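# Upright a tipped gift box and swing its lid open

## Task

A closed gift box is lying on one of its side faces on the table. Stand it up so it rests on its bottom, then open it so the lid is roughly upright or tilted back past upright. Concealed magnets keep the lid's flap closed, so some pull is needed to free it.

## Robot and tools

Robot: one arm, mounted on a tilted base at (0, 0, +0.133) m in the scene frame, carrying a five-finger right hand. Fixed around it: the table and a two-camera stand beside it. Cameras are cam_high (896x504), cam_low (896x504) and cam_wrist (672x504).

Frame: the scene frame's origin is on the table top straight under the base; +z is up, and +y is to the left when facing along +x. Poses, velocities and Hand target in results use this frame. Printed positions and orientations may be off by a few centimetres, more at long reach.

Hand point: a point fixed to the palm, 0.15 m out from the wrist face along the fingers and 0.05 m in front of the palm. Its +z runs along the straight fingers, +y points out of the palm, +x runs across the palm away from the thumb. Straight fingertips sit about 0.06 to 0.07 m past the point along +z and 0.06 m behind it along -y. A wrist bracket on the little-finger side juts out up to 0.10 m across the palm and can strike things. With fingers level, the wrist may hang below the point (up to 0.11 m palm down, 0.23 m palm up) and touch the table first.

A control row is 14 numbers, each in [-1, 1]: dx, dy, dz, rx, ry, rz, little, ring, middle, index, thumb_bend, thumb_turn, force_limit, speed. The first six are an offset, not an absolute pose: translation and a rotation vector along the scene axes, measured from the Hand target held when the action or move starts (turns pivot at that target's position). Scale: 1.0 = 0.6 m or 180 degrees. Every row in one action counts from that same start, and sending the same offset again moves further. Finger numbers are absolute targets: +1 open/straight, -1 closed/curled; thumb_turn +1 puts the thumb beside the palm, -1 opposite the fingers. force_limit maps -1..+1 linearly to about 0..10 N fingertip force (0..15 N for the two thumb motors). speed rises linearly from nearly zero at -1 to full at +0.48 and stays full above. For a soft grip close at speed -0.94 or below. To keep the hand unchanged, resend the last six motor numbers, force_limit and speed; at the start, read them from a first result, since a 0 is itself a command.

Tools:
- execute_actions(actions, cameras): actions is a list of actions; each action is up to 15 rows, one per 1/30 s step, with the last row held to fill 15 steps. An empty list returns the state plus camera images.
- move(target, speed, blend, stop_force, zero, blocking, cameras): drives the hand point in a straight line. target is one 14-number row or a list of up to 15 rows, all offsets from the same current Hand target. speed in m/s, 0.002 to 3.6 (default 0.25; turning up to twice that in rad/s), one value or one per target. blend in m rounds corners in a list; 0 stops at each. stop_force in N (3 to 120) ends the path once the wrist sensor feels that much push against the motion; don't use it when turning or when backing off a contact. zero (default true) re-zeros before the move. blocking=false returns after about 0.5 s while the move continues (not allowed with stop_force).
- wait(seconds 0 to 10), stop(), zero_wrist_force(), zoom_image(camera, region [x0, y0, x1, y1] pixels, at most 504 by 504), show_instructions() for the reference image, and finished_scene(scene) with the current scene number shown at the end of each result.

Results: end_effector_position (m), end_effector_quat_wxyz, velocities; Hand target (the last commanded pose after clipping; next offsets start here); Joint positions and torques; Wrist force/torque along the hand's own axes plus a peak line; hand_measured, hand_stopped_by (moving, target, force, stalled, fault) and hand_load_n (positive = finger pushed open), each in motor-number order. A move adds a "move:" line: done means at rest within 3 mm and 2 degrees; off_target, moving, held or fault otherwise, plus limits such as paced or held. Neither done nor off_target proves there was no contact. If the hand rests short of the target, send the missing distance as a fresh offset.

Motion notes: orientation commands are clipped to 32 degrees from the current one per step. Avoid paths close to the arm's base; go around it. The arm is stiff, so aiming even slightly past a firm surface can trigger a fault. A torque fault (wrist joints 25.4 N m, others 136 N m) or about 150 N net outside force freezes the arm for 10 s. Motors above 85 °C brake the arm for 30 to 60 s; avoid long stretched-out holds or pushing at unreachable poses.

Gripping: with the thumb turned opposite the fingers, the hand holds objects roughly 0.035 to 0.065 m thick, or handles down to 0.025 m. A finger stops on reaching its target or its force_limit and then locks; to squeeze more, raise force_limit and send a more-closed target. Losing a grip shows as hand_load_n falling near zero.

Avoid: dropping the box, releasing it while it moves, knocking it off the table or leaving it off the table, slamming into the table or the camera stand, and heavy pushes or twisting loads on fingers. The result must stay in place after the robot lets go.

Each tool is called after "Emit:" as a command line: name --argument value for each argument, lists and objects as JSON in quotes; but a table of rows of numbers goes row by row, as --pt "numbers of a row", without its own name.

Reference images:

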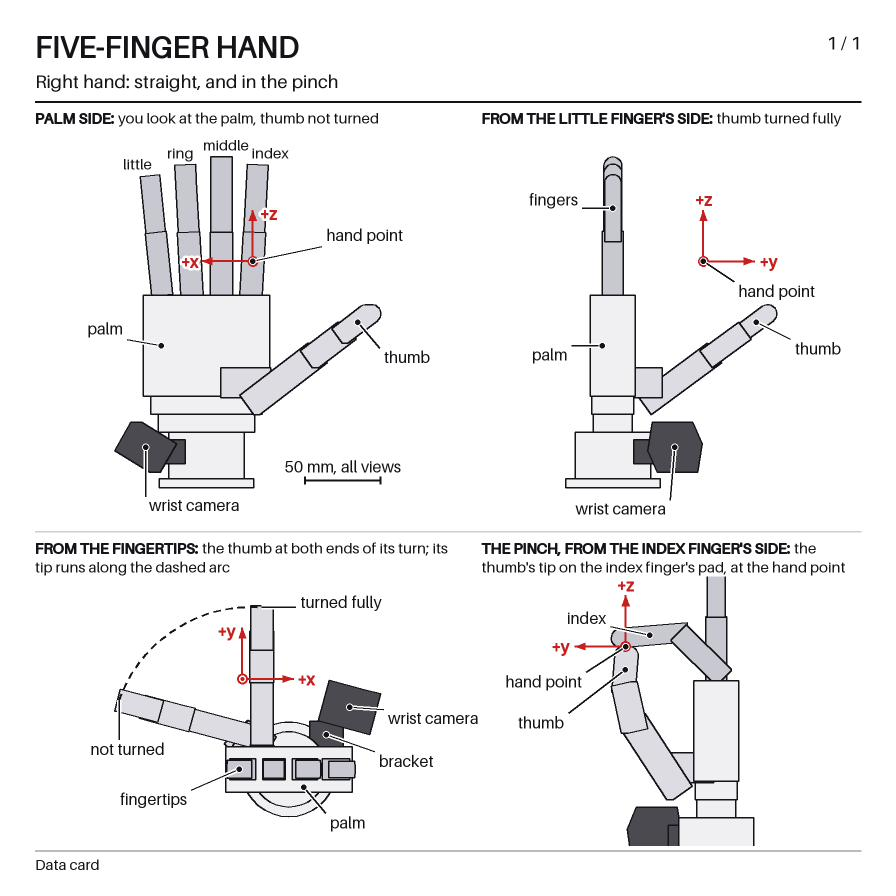

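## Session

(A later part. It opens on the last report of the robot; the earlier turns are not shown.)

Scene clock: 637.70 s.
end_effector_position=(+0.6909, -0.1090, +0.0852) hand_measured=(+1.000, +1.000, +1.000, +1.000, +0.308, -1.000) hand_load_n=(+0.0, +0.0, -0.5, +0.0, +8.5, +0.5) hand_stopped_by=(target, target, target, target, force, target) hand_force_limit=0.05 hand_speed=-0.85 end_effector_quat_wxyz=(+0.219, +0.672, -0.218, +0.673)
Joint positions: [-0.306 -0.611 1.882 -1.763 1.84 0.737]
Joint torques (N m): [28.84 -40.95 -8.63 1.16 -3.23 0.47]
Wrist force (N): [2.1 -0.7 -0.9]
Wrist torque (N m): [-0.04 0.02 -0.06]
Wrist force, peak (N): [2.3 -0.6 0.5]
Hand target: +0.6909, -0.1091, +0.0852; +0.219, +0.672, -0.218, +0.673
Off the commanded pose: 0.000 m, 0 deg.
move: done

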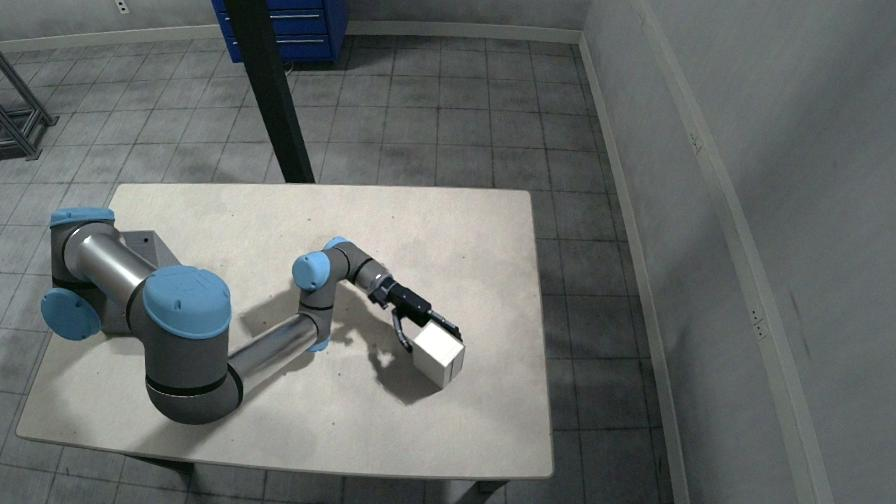

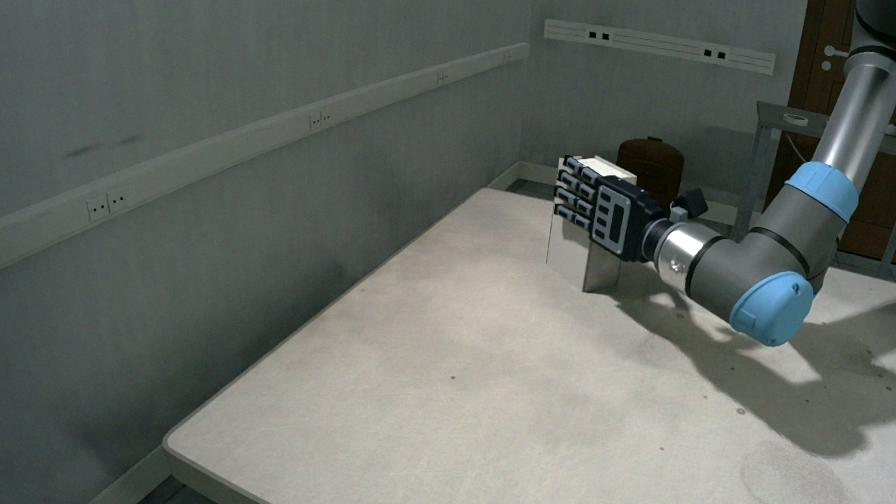

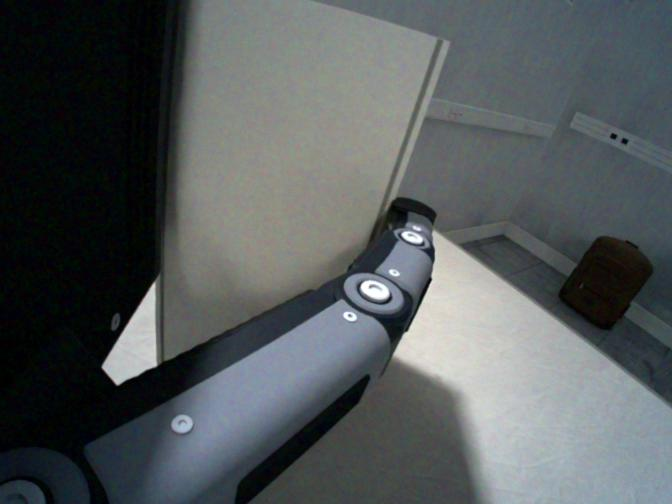

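Emit:
move --target '[-0.2183, 0.1567, 0, 0, 0, 0, 1, 1, 1, 1, -0.4, -1, 0.05, -0.85]' --speed 0.1 --cameras '["all"]'

Scene clock: 642.97 s.
end_effector_position=(+0.5599, -0.0151, +0.0852) hand_measured=(+1.000, +1.000, +1.000, +1.000, +0.308, -1.000) hand_load_n=(+0.0, +0.0, +0.0, +0.0, +9.0, +1.0) hand_stopped_by=(target, target, target, target, force, target) hand_force_limit=0.05 hand_speed=-0.85 end_effector_quat_wxyz=(+0.219, +0.672, -0.218, +0.673)
Joint positions: [-0.195 -0.452 2.125 -2.183 1.938 0.681]
Joint torques (N m): [26.98 -33.84 -1.67 -0.5 -3.16 1.65]
Wrist force (N): [0.1 -0.8 -0.5]
Wrist torque (N m): [-0.06 0.04 -0.09]
Wrist force, peak (N): [1.9 -0.9 -0.9]
Hand target: +0.5599, -0.0151, +0.0852; +0.219, +0.672, -0.218, +0.673
Off the commanded pose: 0.000 m, 0 deg.
move: done

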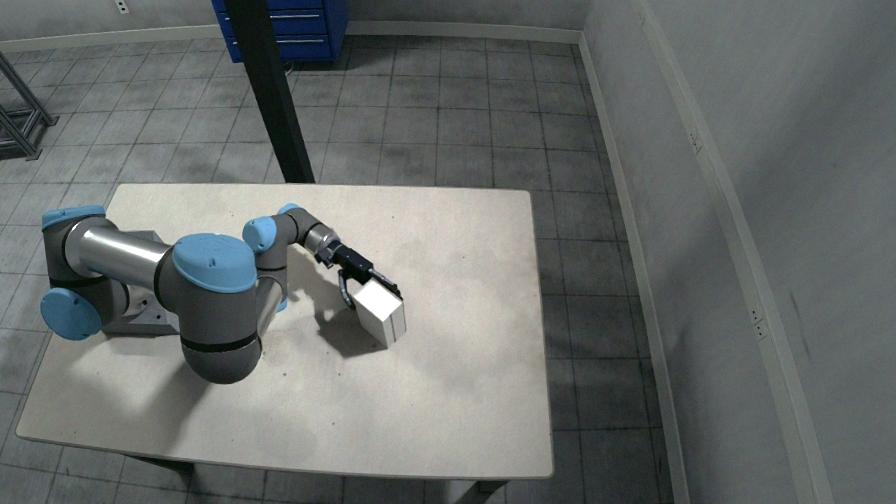

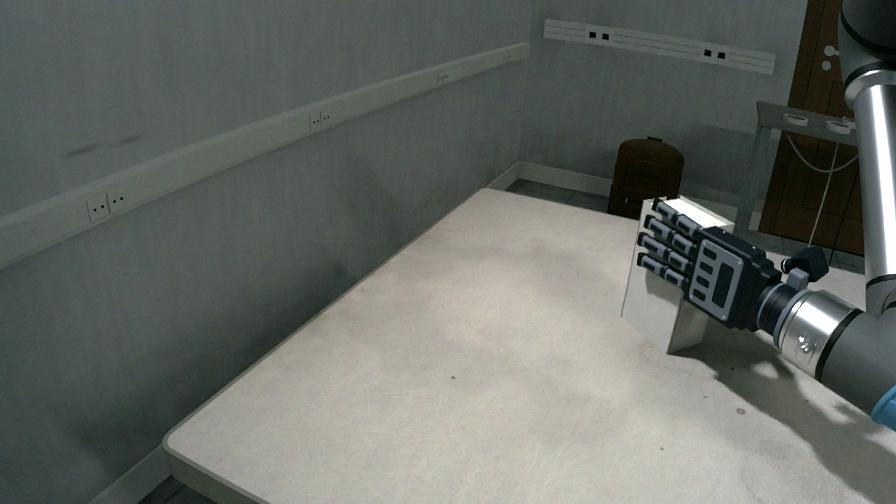

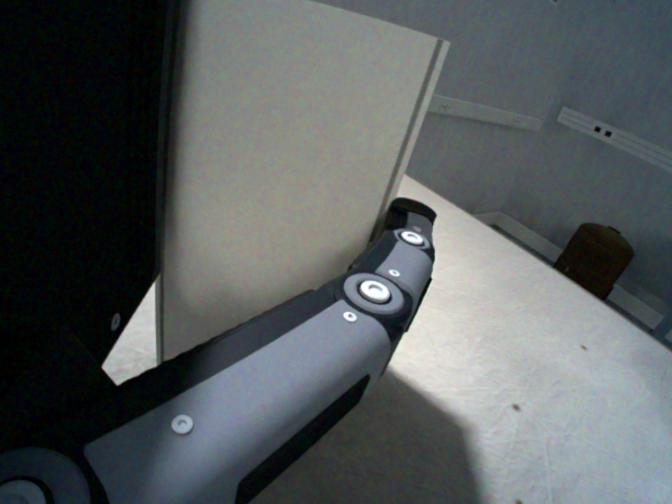

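Emit:
move --pt "-0.0191 -0.0263 0.0008 0.0584 -0.0425 0 1 1 1 1 -0.4 -1 0.05 -0.85" --pt "-0.0378 -0.052 -0.0057 0.1169 -0.0849 0 1 1 1 1 -0.4 -1 0.05 -0.85" --pt "-0.0552 -0.0759 -0.019 0.1753 -0.1274 0 1 1 1 1 -0.4 -1 0.05 -0.85" --speed 0.12 --blend '[0.005, 0.005, 0]' --cameras '["all"]'

Scene clock: 705.70 s.
end_effector_position=(+0.5268, -0.0607, +0.0738) hand_measured=(+1.000, +1.000, +1.000, +1.000, +0.308, -1.000) hand_load_n=(+0.0, +0.0, +0.0, +0.0, +8.5, +1.0) hand_stopped_by=(target, target, target, target, force, target) hand_force_limit=0.05 hand_speed=-0.85 end_effector_quat_wxyz=(-0.018, +0.561, -0.430, +0.707)
Joint positions: [-0.31 -0.618 2.364 -2.239 1.837 1.42]
Joint torques (N m): [36.91 -16.47 -0.6 0.53 -0.03 0.16]
Wrist force (N): [-0.1 0.0 -0.2]
Wrist torque (N m): [-0.06 0.05 0.05]
Wrist force, peak (N): [3.4 -0.3 -0.8]
Hand target: +0.5268, -0.0606, +0.0738; -0.018, +0.561, -0.430, +0.707
Off the commanded pose: 0.000 m, 0 deg.
move: done

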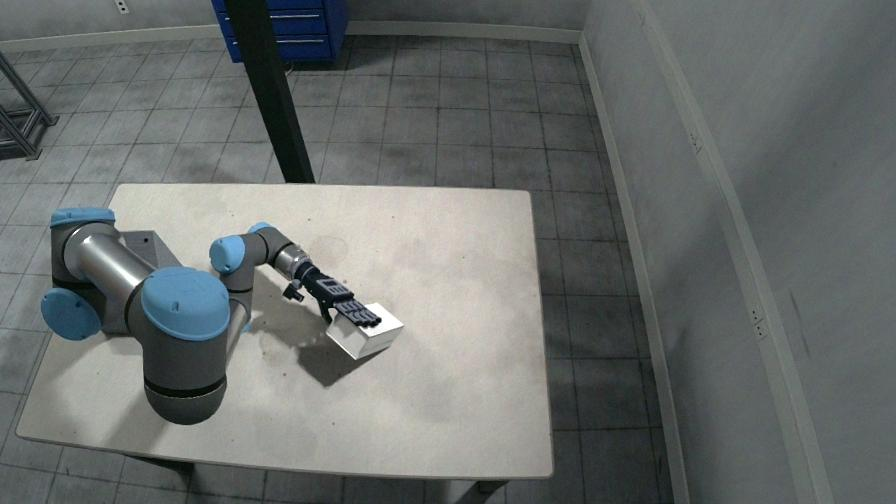

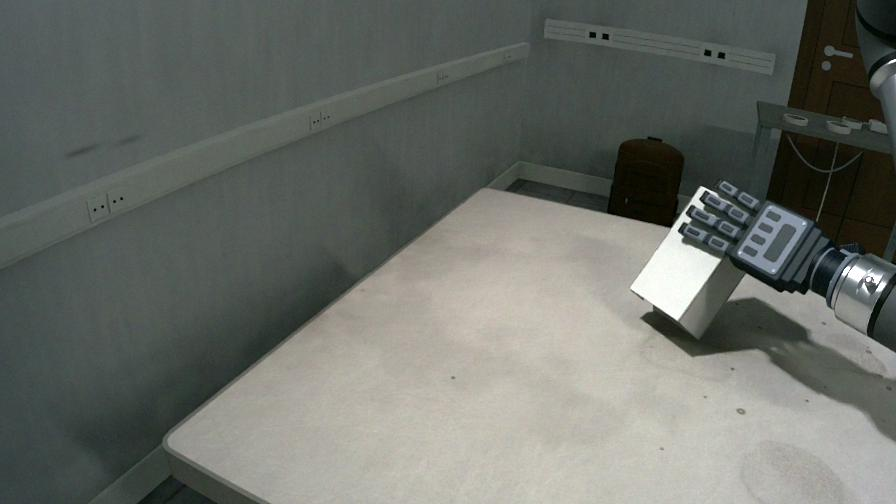

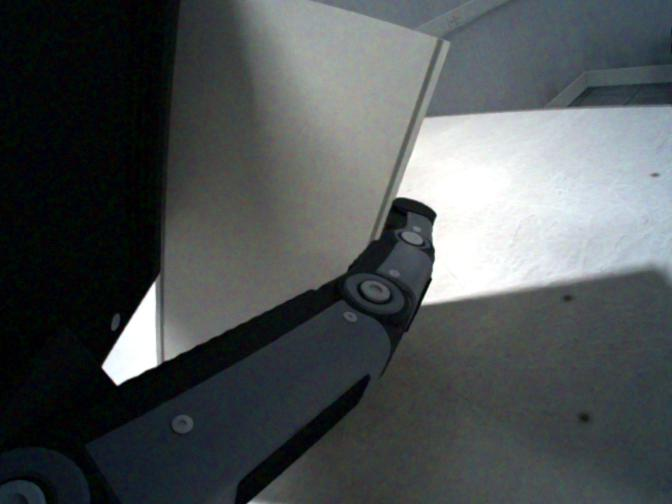

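Emit:
move --pt "-0.0151 -0.0208 -0.0198 0.0584 -0.0425 0 1 1 1 1 -0.4 -1 0.05 -0.85" --pt "-0.0272 -0.0375 -0.0448 0.1168 -0.0849 0 1 1 1 1 -0.4 -1 0.05 -0.85" --pt "-0.0342 -0.0471 -0.067 0.1618 -0.1176 0 1 1 1 1 -0.4 -1 0.05 -0.85" --speed 0.12 --blend '[0.005, 0.005, 0]' --cameras '["all"]'

Scene clock: 714.00 s.
end_effector_position=(+0.5062, -0.0889, +0.0336) hand_measured=(+1.000, +1.000, +1.000, +1.000, +0.308, -1.000) hand_load_n=(+0.0, +0.0, +0.0, +0.0, +8.5, +0.5) hand_stopped_by=(target, target, target, target, force, target) hand_force_limit=0.05 hand_speed=-0.85 end_effector_quat_wxyz=(-0.236, +0.400, -0.583, +0.667)
Joint positions: [-0.578 -0.636 2.522 -2.36 1.6 2.174]
Joint torques (N m): [32.33 -30.77 3.27 1.24 0.26 0.59]
Wrist force (N): [0.0 0.7 -0.4]
Wrist torque (N m): [0.07 0.10 0.15]
Wrist force, peak (N): [-0.4 1.0 -0.3]
Hand target: +0.5063, -0.0889, +0.0336; -0.236, +0.400, -0.583, +0.667
Off the commanded pose: 0.000 m, 0 deg.
move: done

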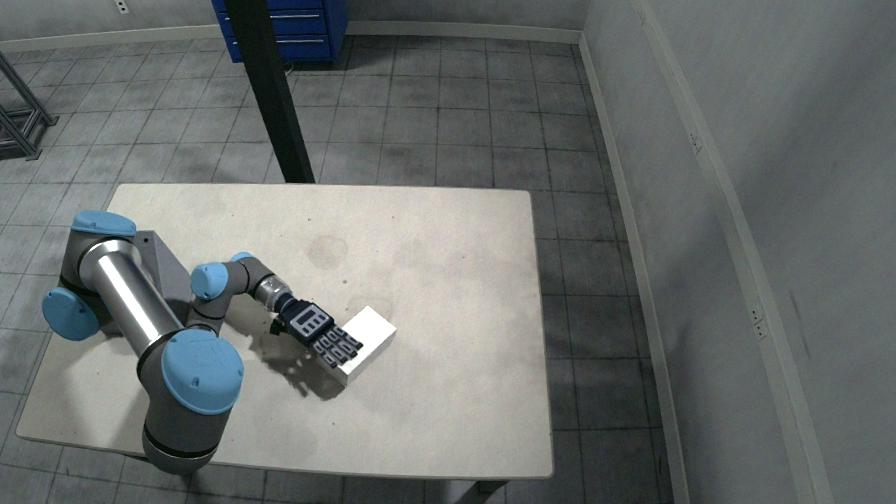

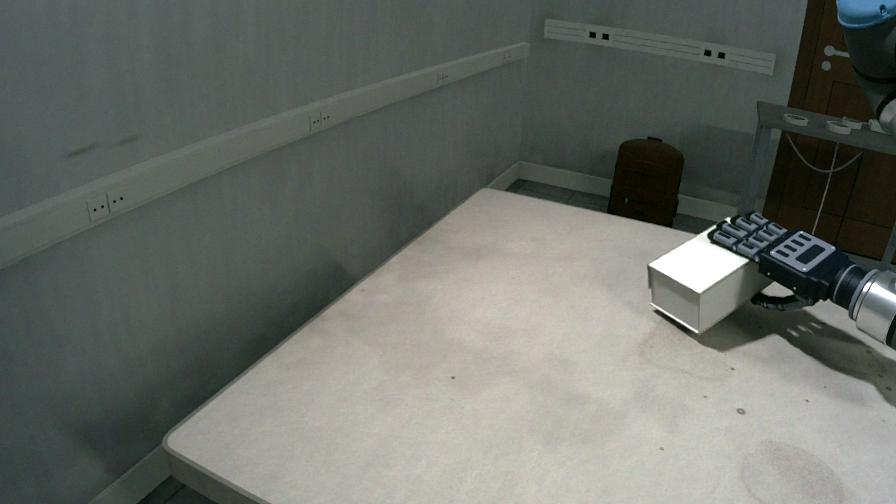

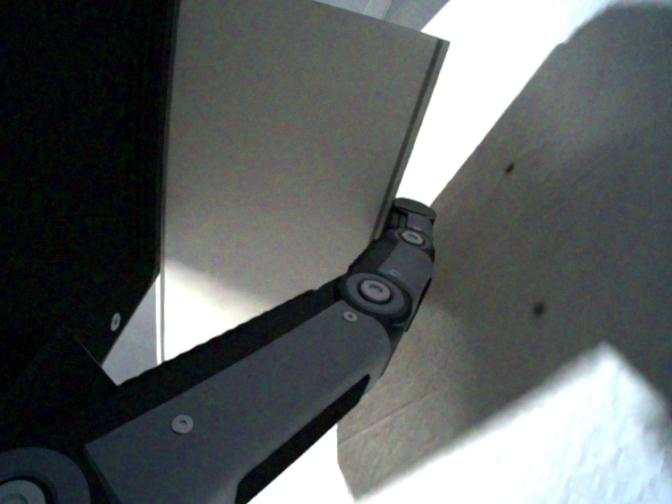

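Emit:
zoom_image --camera "cam_low" --region '[620, 190, 860, 350]'

Emit:
zoom_image --camera "cam_high" --region '[270, 270, 420, 410]'

Scaled by 2.100 from the camera's 896x504 image, which has a finer 1280x720 frame.

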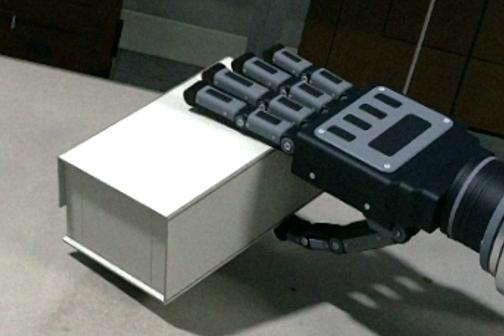

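Scaled by 3.360 from the camera's 896x504 image, which has a finer 1280x720 frame.

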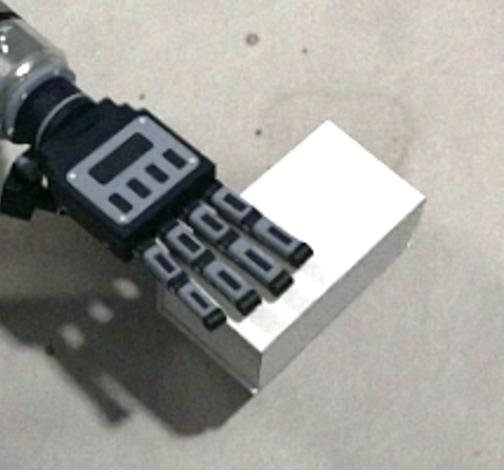

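Emit:
move --pt "-0.0025 -0.0035 -0.0145 0.0225 -0.0163 0 1 1 1 1 -0.4 -1 0.05 -0.85" --speed 0.03 --cameras '["cam_low", "cam_wrist"]'

Scene clock: 737.40 s.
end_effector_position=(+0.5048, -0.0910, +0.0249) hand_measured=(+1.000, +1.000, +1.000, +1.000, +0.308, -1.000) hand_load_n=(+0.0, +0.0, +0.0, +0.0, +8.5, +0.5) hand_stopped_by=(target, target, target, target, force, target) hand_force_limit=0.05 hand_speed=-0.85 end_effector_quat_wxyz=(+0.265, -0.374, +0.600, -0.656)
Joint positions: [-0.627 -0.621 2.531 -2.385 1.557 2.283]
Joint torques (N m): [35.15 -24.18 14.81 -1.87 0.06 -1.42]
Wrist force (N): [-0.3 0.0 -0.3]
Wrist torque (N m): [0.06 0.16 0.06]
Wrist force, peak (N): [-0.3 1.0 -0.4]
Hand target: +0.5048, -0.0910, +0.0249; +0.265, -0.374, +0.600, -0.656
Off the commanded pose: 0.000 m, 0 deg.
move: done
Images, in order (width x height): cam_low 896x504, cam_wrist 672x504.

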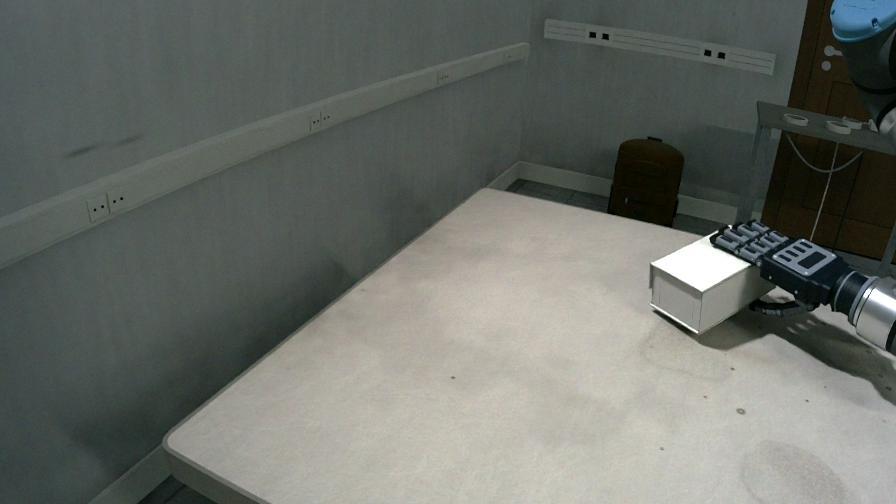

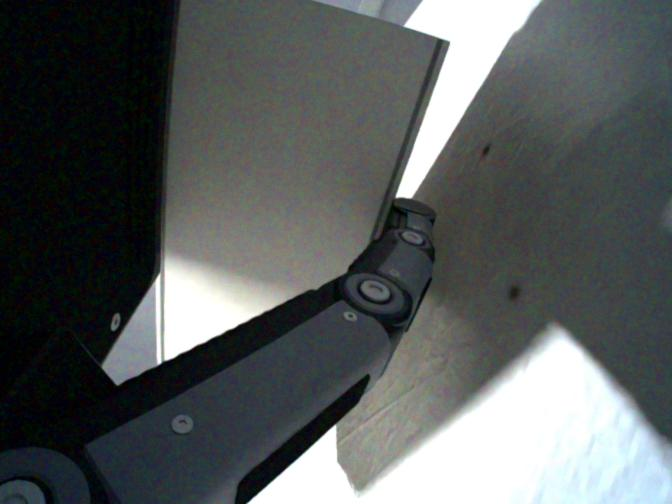

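Emit:
move --pt "0 0 -0.0065 0 0 0 1 1 1 1 -0.4 -1 0.05 -0.85" --speed 0.02 --stop_force 4 --cameras '["cam_low"]'

Emit:
zoom_image --camera "cam_low" --region '[630, 210, 830, 350]'

Scene clock: 741.70 s.
end_effector_position=(+0.5048, -0.0910, +0.0210) hand_measured=(+1.000, +1.000, +1.000, +1.000, +0.308, -1.000) hand_load_n=(+0.0, +0.0, +0.0, +0.0, +9.0, +0.5) hand_stopped_by=(target, target, target, target, force, target) hand_force_limit=0.05 hand_speed=-0.85 end_effector_quat_wxyz=(+0.265, -0.374, +0.600, -0.656)
Joint positions: [-0.636 -0.611 2.527 -2.391 1.549 2.288]
Joint torques (N m): [34.55 -33.14 18.32 0.9 0.23 -0.61]
Wrist force (N): [-0.5 0.5 -0.4]
Wrist torque (N m): [0.03 0.18 0.00]
Wrist force, peak (N): [-0.4 1.1 0.0]
Hand target: +0.5048, -0.0910, +0.0210; +0.265, -0.374, +0.600, -0.656
Off the commanded pose: 0.000 m, 0 deg.
move: done
Images, in order (width x height): cam_low 896x504.

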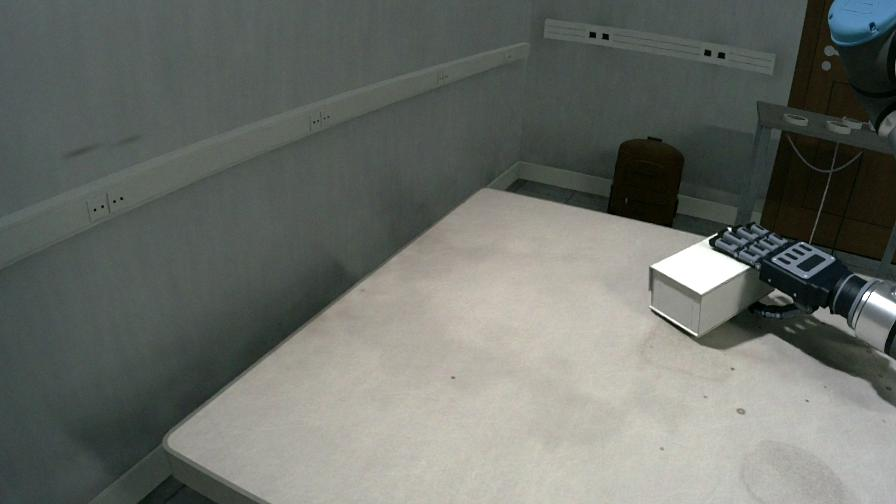

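Scaled by 2.520 from the camera's 896x504 image, which has a finer 1280x720 frame.

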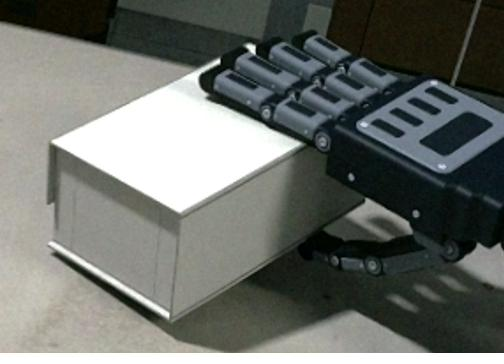

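Emit:
move --pt "0 0 0 0 0 0 1 1 1 1 0.345 -1 0.05 -0.85" --pt "-0.0539 -0.0742 0 0 0 0 1 1 1 1 0.345 -1 0.05 -0.85" --speed 0.04 --cameras '["cam_low", "cam_wrist"]'

Emit:
zoom_image --camera "cam_low" --region '[630, 210, 830, 350]'

Scene clock: 754.53 s.
end_effector_position=(+0.4725, -0.1356, +0.0211) hand_measured=(+1.000, +1.000, +1.000, +1.000, +0.346, -1.000) hand_load_n=(+0.0, +0.0, +0.0, +0.0, +0.0, +0.0) hand_stopped_by=(target, target, target, target, target, target) hand_force_limit=0.05 hand_speed=-0.85 end_effector_quat_wxyz=(+0.265, -0.374, +0.599, -0.656) end_effector_velocity=(+0.001, +0.000, +0.000) end_effector_angular_velocity=(-0.002, +0.001, -0.003)
Joint positions: [-0.817 -0.681 2.647 -2.449 1.388 2.372]
Joint velocities: [0.004 0.002 -0.004 0 0.006 -0.004]
Joint torques (N m): [32.85 -14.5 6.83 0.66 0.58 -1.31]
Wrist force (N): [0.1 -0.3 0.2]
Wrist torque (N m): [0.04 0.07 0.08]
Wrist force, peak (N): [-0.4 0.9 -0.3]
Hand target: +0.4725, -0.1355, +0.0210; +0.265, -0.374, +0.600, -0.656
Off the commanded pose: 0.000 m, 0 deg.
move: done
Images, in order (width x height): cam_low 896x504, cam_wrist 672x504.

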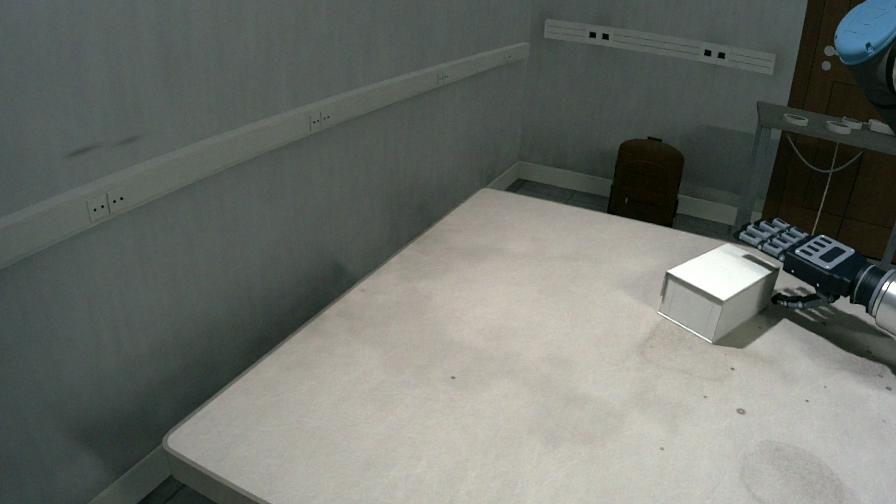

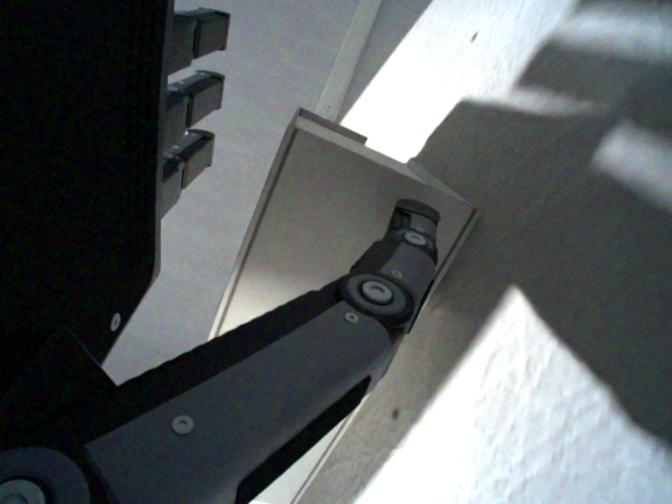

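Scaled by 2.520 from the camera's 896x504 image, which has a finer 1280x720 frame.

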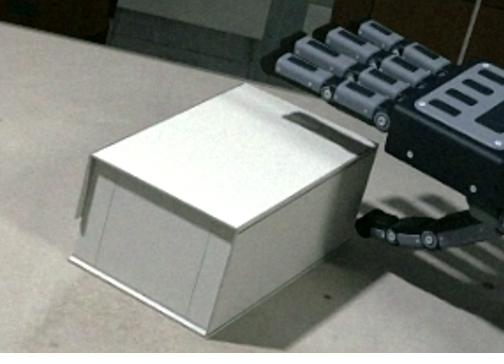

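Emit:
wait --seconds 0 --cameras '["cam_high"]'

Emit:
zoom_image --camera "cam_high" --region '[260, 270, 410, 400]'

Scene clock: 759.77 s.
end_effector_position=(+0.4725, -0.1355, +0.0210) hand_measured=(+1.000, +1.000, +1.000, +1.000, +0.346, -1.000) hand_load_n=(+0.0, -0.5, +0.0, +0.0, +0.0, +0.0) hand_stopped_by=(target, target, target, target, target, target) hand_force_limit=0.05 hand_speed=-0.85 end_effector_quat_wxyz=(+0.265, -0.374, +0.600, -0.656)
Joint positions: [-0.817 -0.681 2.647 -2.449 1.388 2.371]
Joint torques (N m): [32.07 -15.85 7.92 1.6 -2.66 -1.23]
Wrist force (N): [-0.1 -0.3 -0.1]
Wrist torque (N m): [0.07 0.12 0.09]
Wrist force, peak (N): [0.4 -0.5 -0.2]
Hand target: +0.4725, -0.1355, +0.0210; +0.265, -0.374, +0.600, -0.656
Off the commanded pose: 0.000 m, 0 deg.
Images, in order (width x height): cam_high 896x504.

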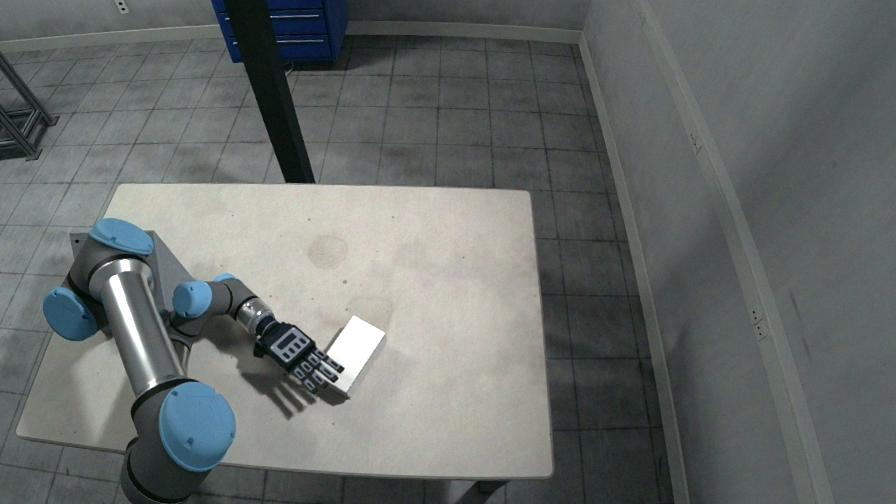

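Scaled by 3.360 from the camera's 896x504 image, which has a finer 1280x720 frame.

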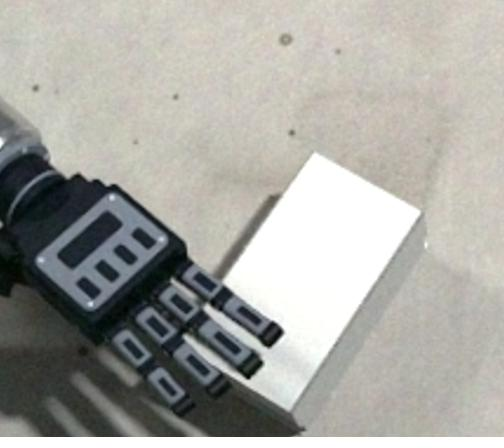

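Emit:
move --pt "-0.09 0.06 0.0 0 0 0 1 1 1 1 0.345 -1 0.05 -0.85" --pt "-0.12 0.08 0.25 0 0 0 1 1 1 1 1 1 0.05 -0.2" --speed '[0.15, 0.25]' --cameras '["all"]'

Emit:
zoom_image --camera "cam_high" --region '[300, 290, 420, 410]'

Emit:
zoom_image --camera "cam_low" --region '[640, 220, 800, 360]'

Scene clock: 767.23 s.
end_effector_position=(+0.4263, -0.1049, +0.0217) hand_measured=(+1.000, +1.000, +1.000, +1.000, +0.346, -1.000) hand_load_n=(+0.0, +0.0, +0.0, +0.0, +0.0, +0.0) hand_stopped_by=(target, target, target, target, target, target) hand_force_limit=0.05 hand_speed=-0.85 end_effector_quat_wxyz=(+0.263, -0.376, +0.602, -0.654)
Joint positions: [-0.877 -0.415 2.734 -2.8 1.339 2.397]
Joint torques (N m): [31.35 -27.16 10.34 1.71 0.58 -0.52]
Wrist force (N): [-0.3 -0.1 0.1]
Wrist torque (N m): [0.09 0.17 0.05]
Wrist force, peak (N): [-1.9 -0.1 -5.9]
Hand target: +0.4263, -0.1048, +0.0217; +0.263, -0.376, +0.602, -0.653 (not the last commanded pose)
Off the commanded pose: 0.152 m, 0 deg.
move: held (a check stopped the path); path passed 1 of 2 targets; target 2's new numbers were not sent; limits=held
pose unreachable: on one or more control steps of this call, first in action 0 (counted from 0), an arm could not follow its commanded pose, so it was not sent that pose on those steps. It may still have moved: this result reports where it is.
cause: moving toward the commanded pose would bring two parts of the arm too close to each other (its base or mounting and another part of the arm, with joints 1 (shoulder pan) to 3 (elbow) between them, 6 mm apart when it was first held).

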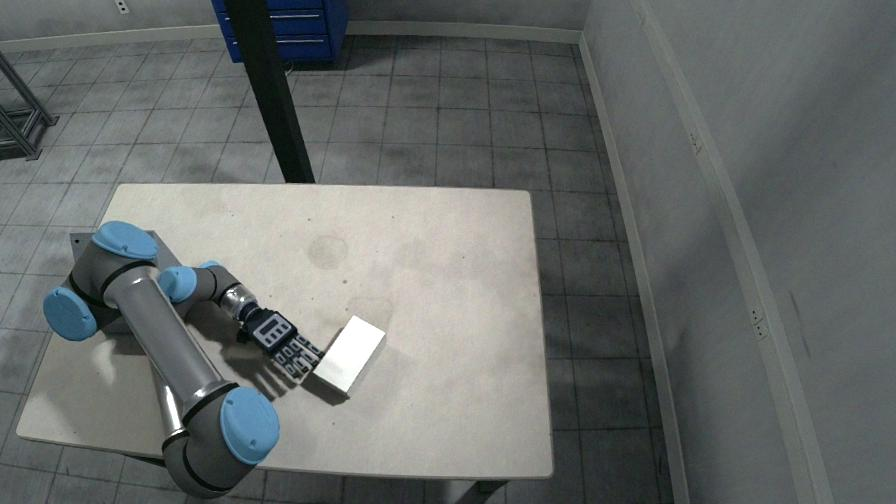

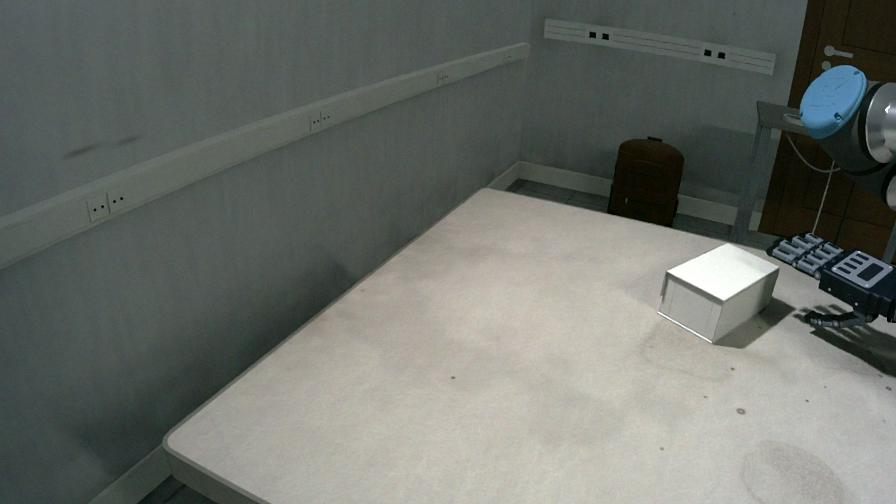

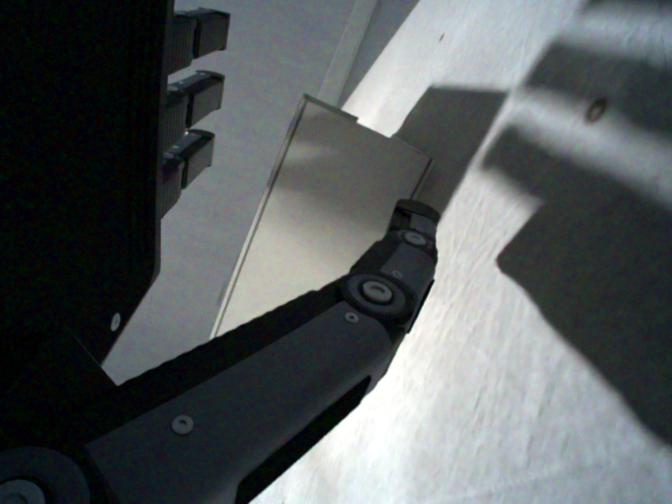

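Scaled by 4.200 from the camera's 896x504 image, which has a finer 1280x720 frame.

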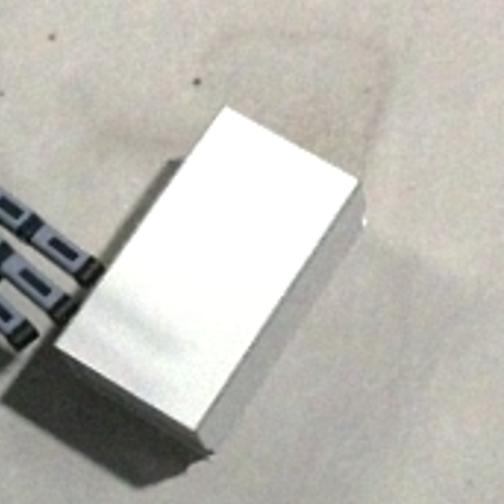

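Scaled by 3.150 from the camera's 896x504 image, which has a finer 1280x720 frame.

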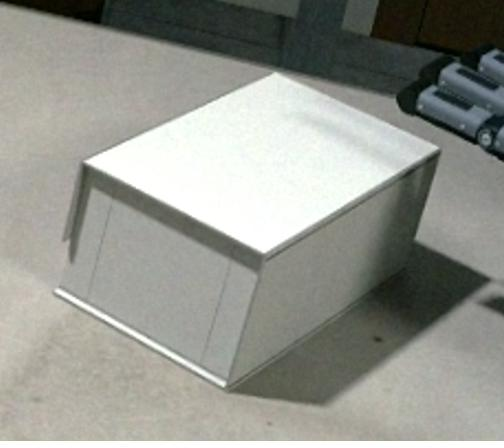

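Emit:
move --pt "0.0567 -0.0417 0.3633 0 0 0 1 1 1 1 1 1 0 0" --pt "0.0907 -0.2728 0.26 0.868 0.1685 -0.2183 1 1 1 0.6 1 1 0 0" --speed '[0.25, 0.4]' --cameras '["all"]'

Scene clock: 1084.30 s.
end_effector_position=(+0.4807, -0.2685, +0.1777) hand_measured=(+1.000, +1.000, +1.000, +0.600, +1.000, +1.000) hand_load_n=(+0.0, +0.0, +0.0, +0.0, +0.0, +0.0) hand_stopped_by=(target, target, target, target, target, target) hand_force_limit=0.00 hand_speed=0.00 end_effector_quat_wxyz=(+0.127, +0.219, +0.838, +0.483)
Joint positions: [-1.121 -1.331 1.664 1.097 1.089 4.075]
Joint torques (N m): [16.68 -40.51 1.62 4.22 -3.09 0.99]
Wrist force (N): [0.8 -0.1 -0.5]
Wrist torque (N m): [-0.05 -0.03 -0.13]
Wrist force, peak (N): [0.1 -2.4 0.1]
Hand target: +0.4807, -0.2685, +0.1777; +0.126, +0.219, +0.838, +0.483
Off the commanded pose: 0.000 m, 0 deg.
move: done

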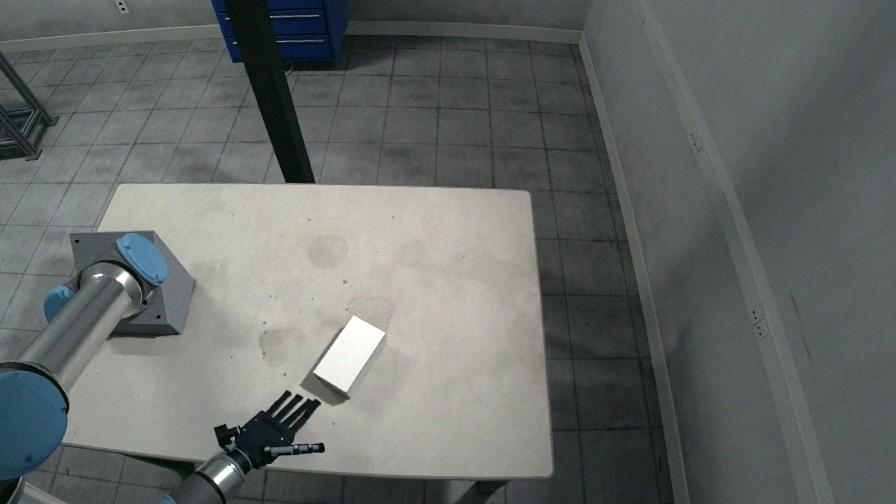

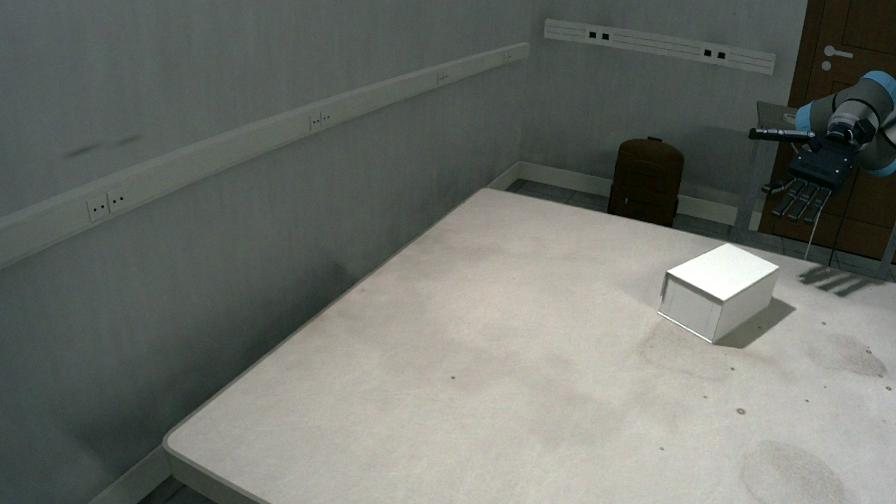

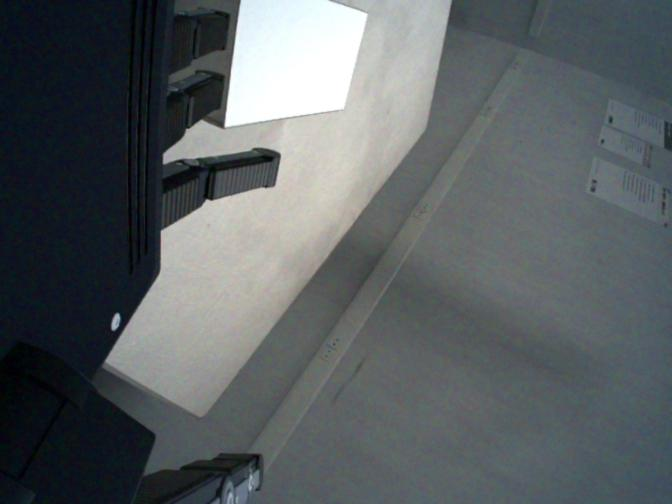

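Emit:
zoom_image --camera "cam_high" --region '[240, 300, 400, 460]'

Emit:
zoom_image --camera "cam_wrist" --region '[150, 0, 450, 250]'

Scaled by 3.150 from the camera's 896x504 image, which has a finer 1280x720 frame.

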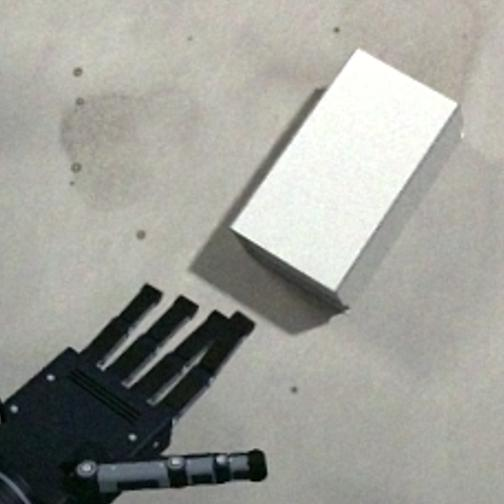

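Scaled by 1.680 from the camera's 672x504 image, which has a finer 960x720 frame.

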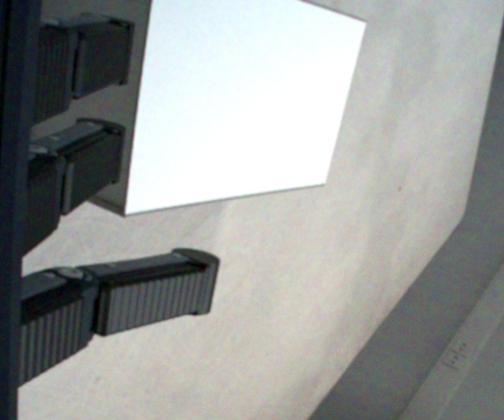

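Emit:
move --target '[0.0285, 0.0508, -0.1345, 0, 0, 0, 1, 1, 1, 0.6, 1, 1, 0, 0]' --speed 0.15 --cameras '["all"]'

Emit:
zoom_image --camera "cam_high" --region '[260, 320, 400, 440]'

Emit:
zoom_image --camera "cam_wrist" --region '[150, 0, 450, 250]'

Emit:
zoom_image --camera "cam_low" --region '[640, 180, 880, 350]'

Scene clock: 1115.20 s.
end_effector_position=(+0.4978, -0.2381, +0.0970) hand_measured=(+1.000, +1.000, +1.000, +0.600, +1.000, +1.000) hand_load_n=(+0.0, +0.0, +0.0, +0.0, +0.0, +0.0) hand_stopped_by=(target, target, target, target, target, target) hand_force_limit=0.00 hand_speed=0.00 end_effector_quat_wxyz=(+0.127, +0.219, +0.838, +0.483)
Joint positions: [-1.132 -1.169 1.657 0.947 1.088 4.063]
Joint torques (N m): [31.7 -38 3.04 3.94 -2.51 1.69]
Wrist force (N): [0.9 -0.3 -0.3]
Wrist torque (N m): [-0.05 -0.06 -0.13]
Wrist force, peak (N): [0.6 0.7 -1.9]
Hand target: +0.4978, -0.2380, +0.0970; +0.126, +0.219, +0.838, +0.483
Off the commanded pose: 0.000 m, 0 deg.
move: done

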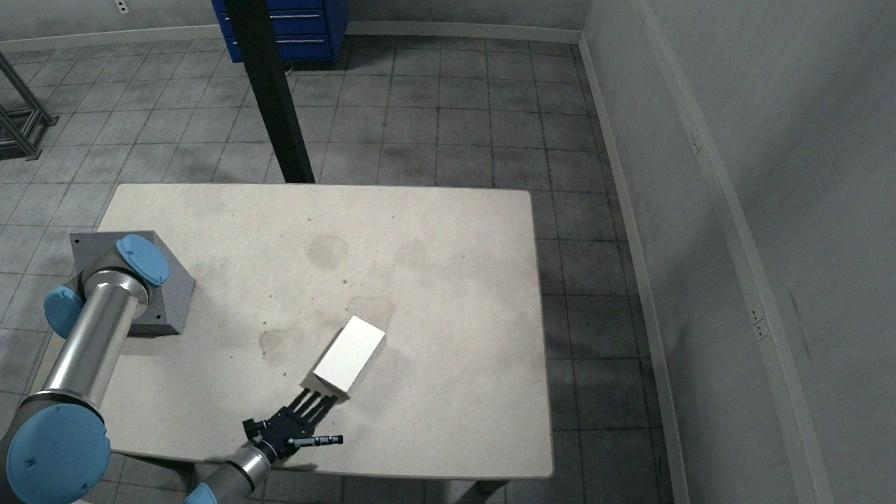

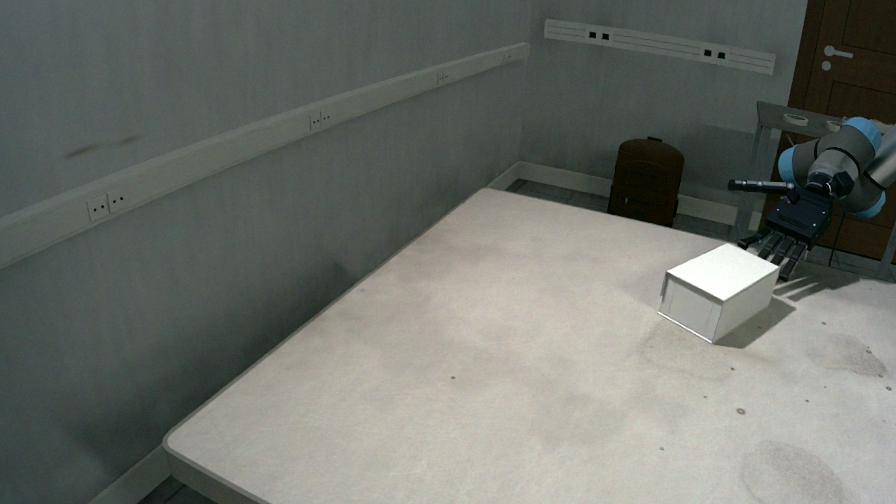

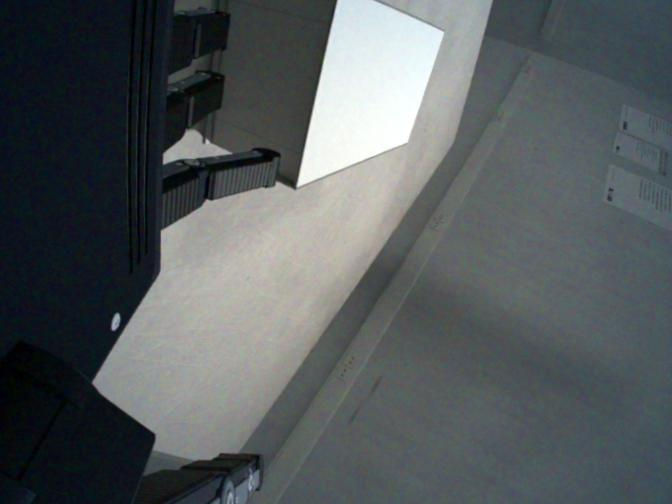

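Scaled by 3.600 from the camera's 896x504 image, which has a finer 1280x720 frame.

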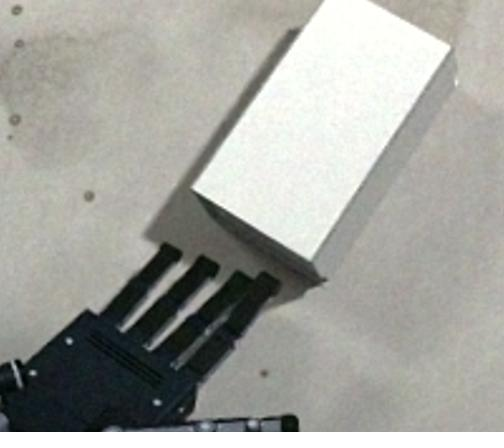

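Scaled by 1.680 from the camera's 672x504 image, which has a finer 960x720 frame.

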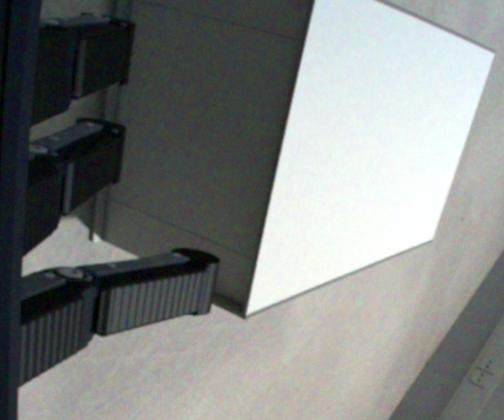

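Scaled by 2.100 from the camera's 896x504 image, which has a finer 1280x720 frame.

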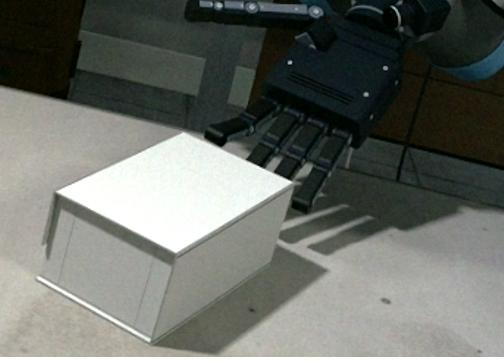

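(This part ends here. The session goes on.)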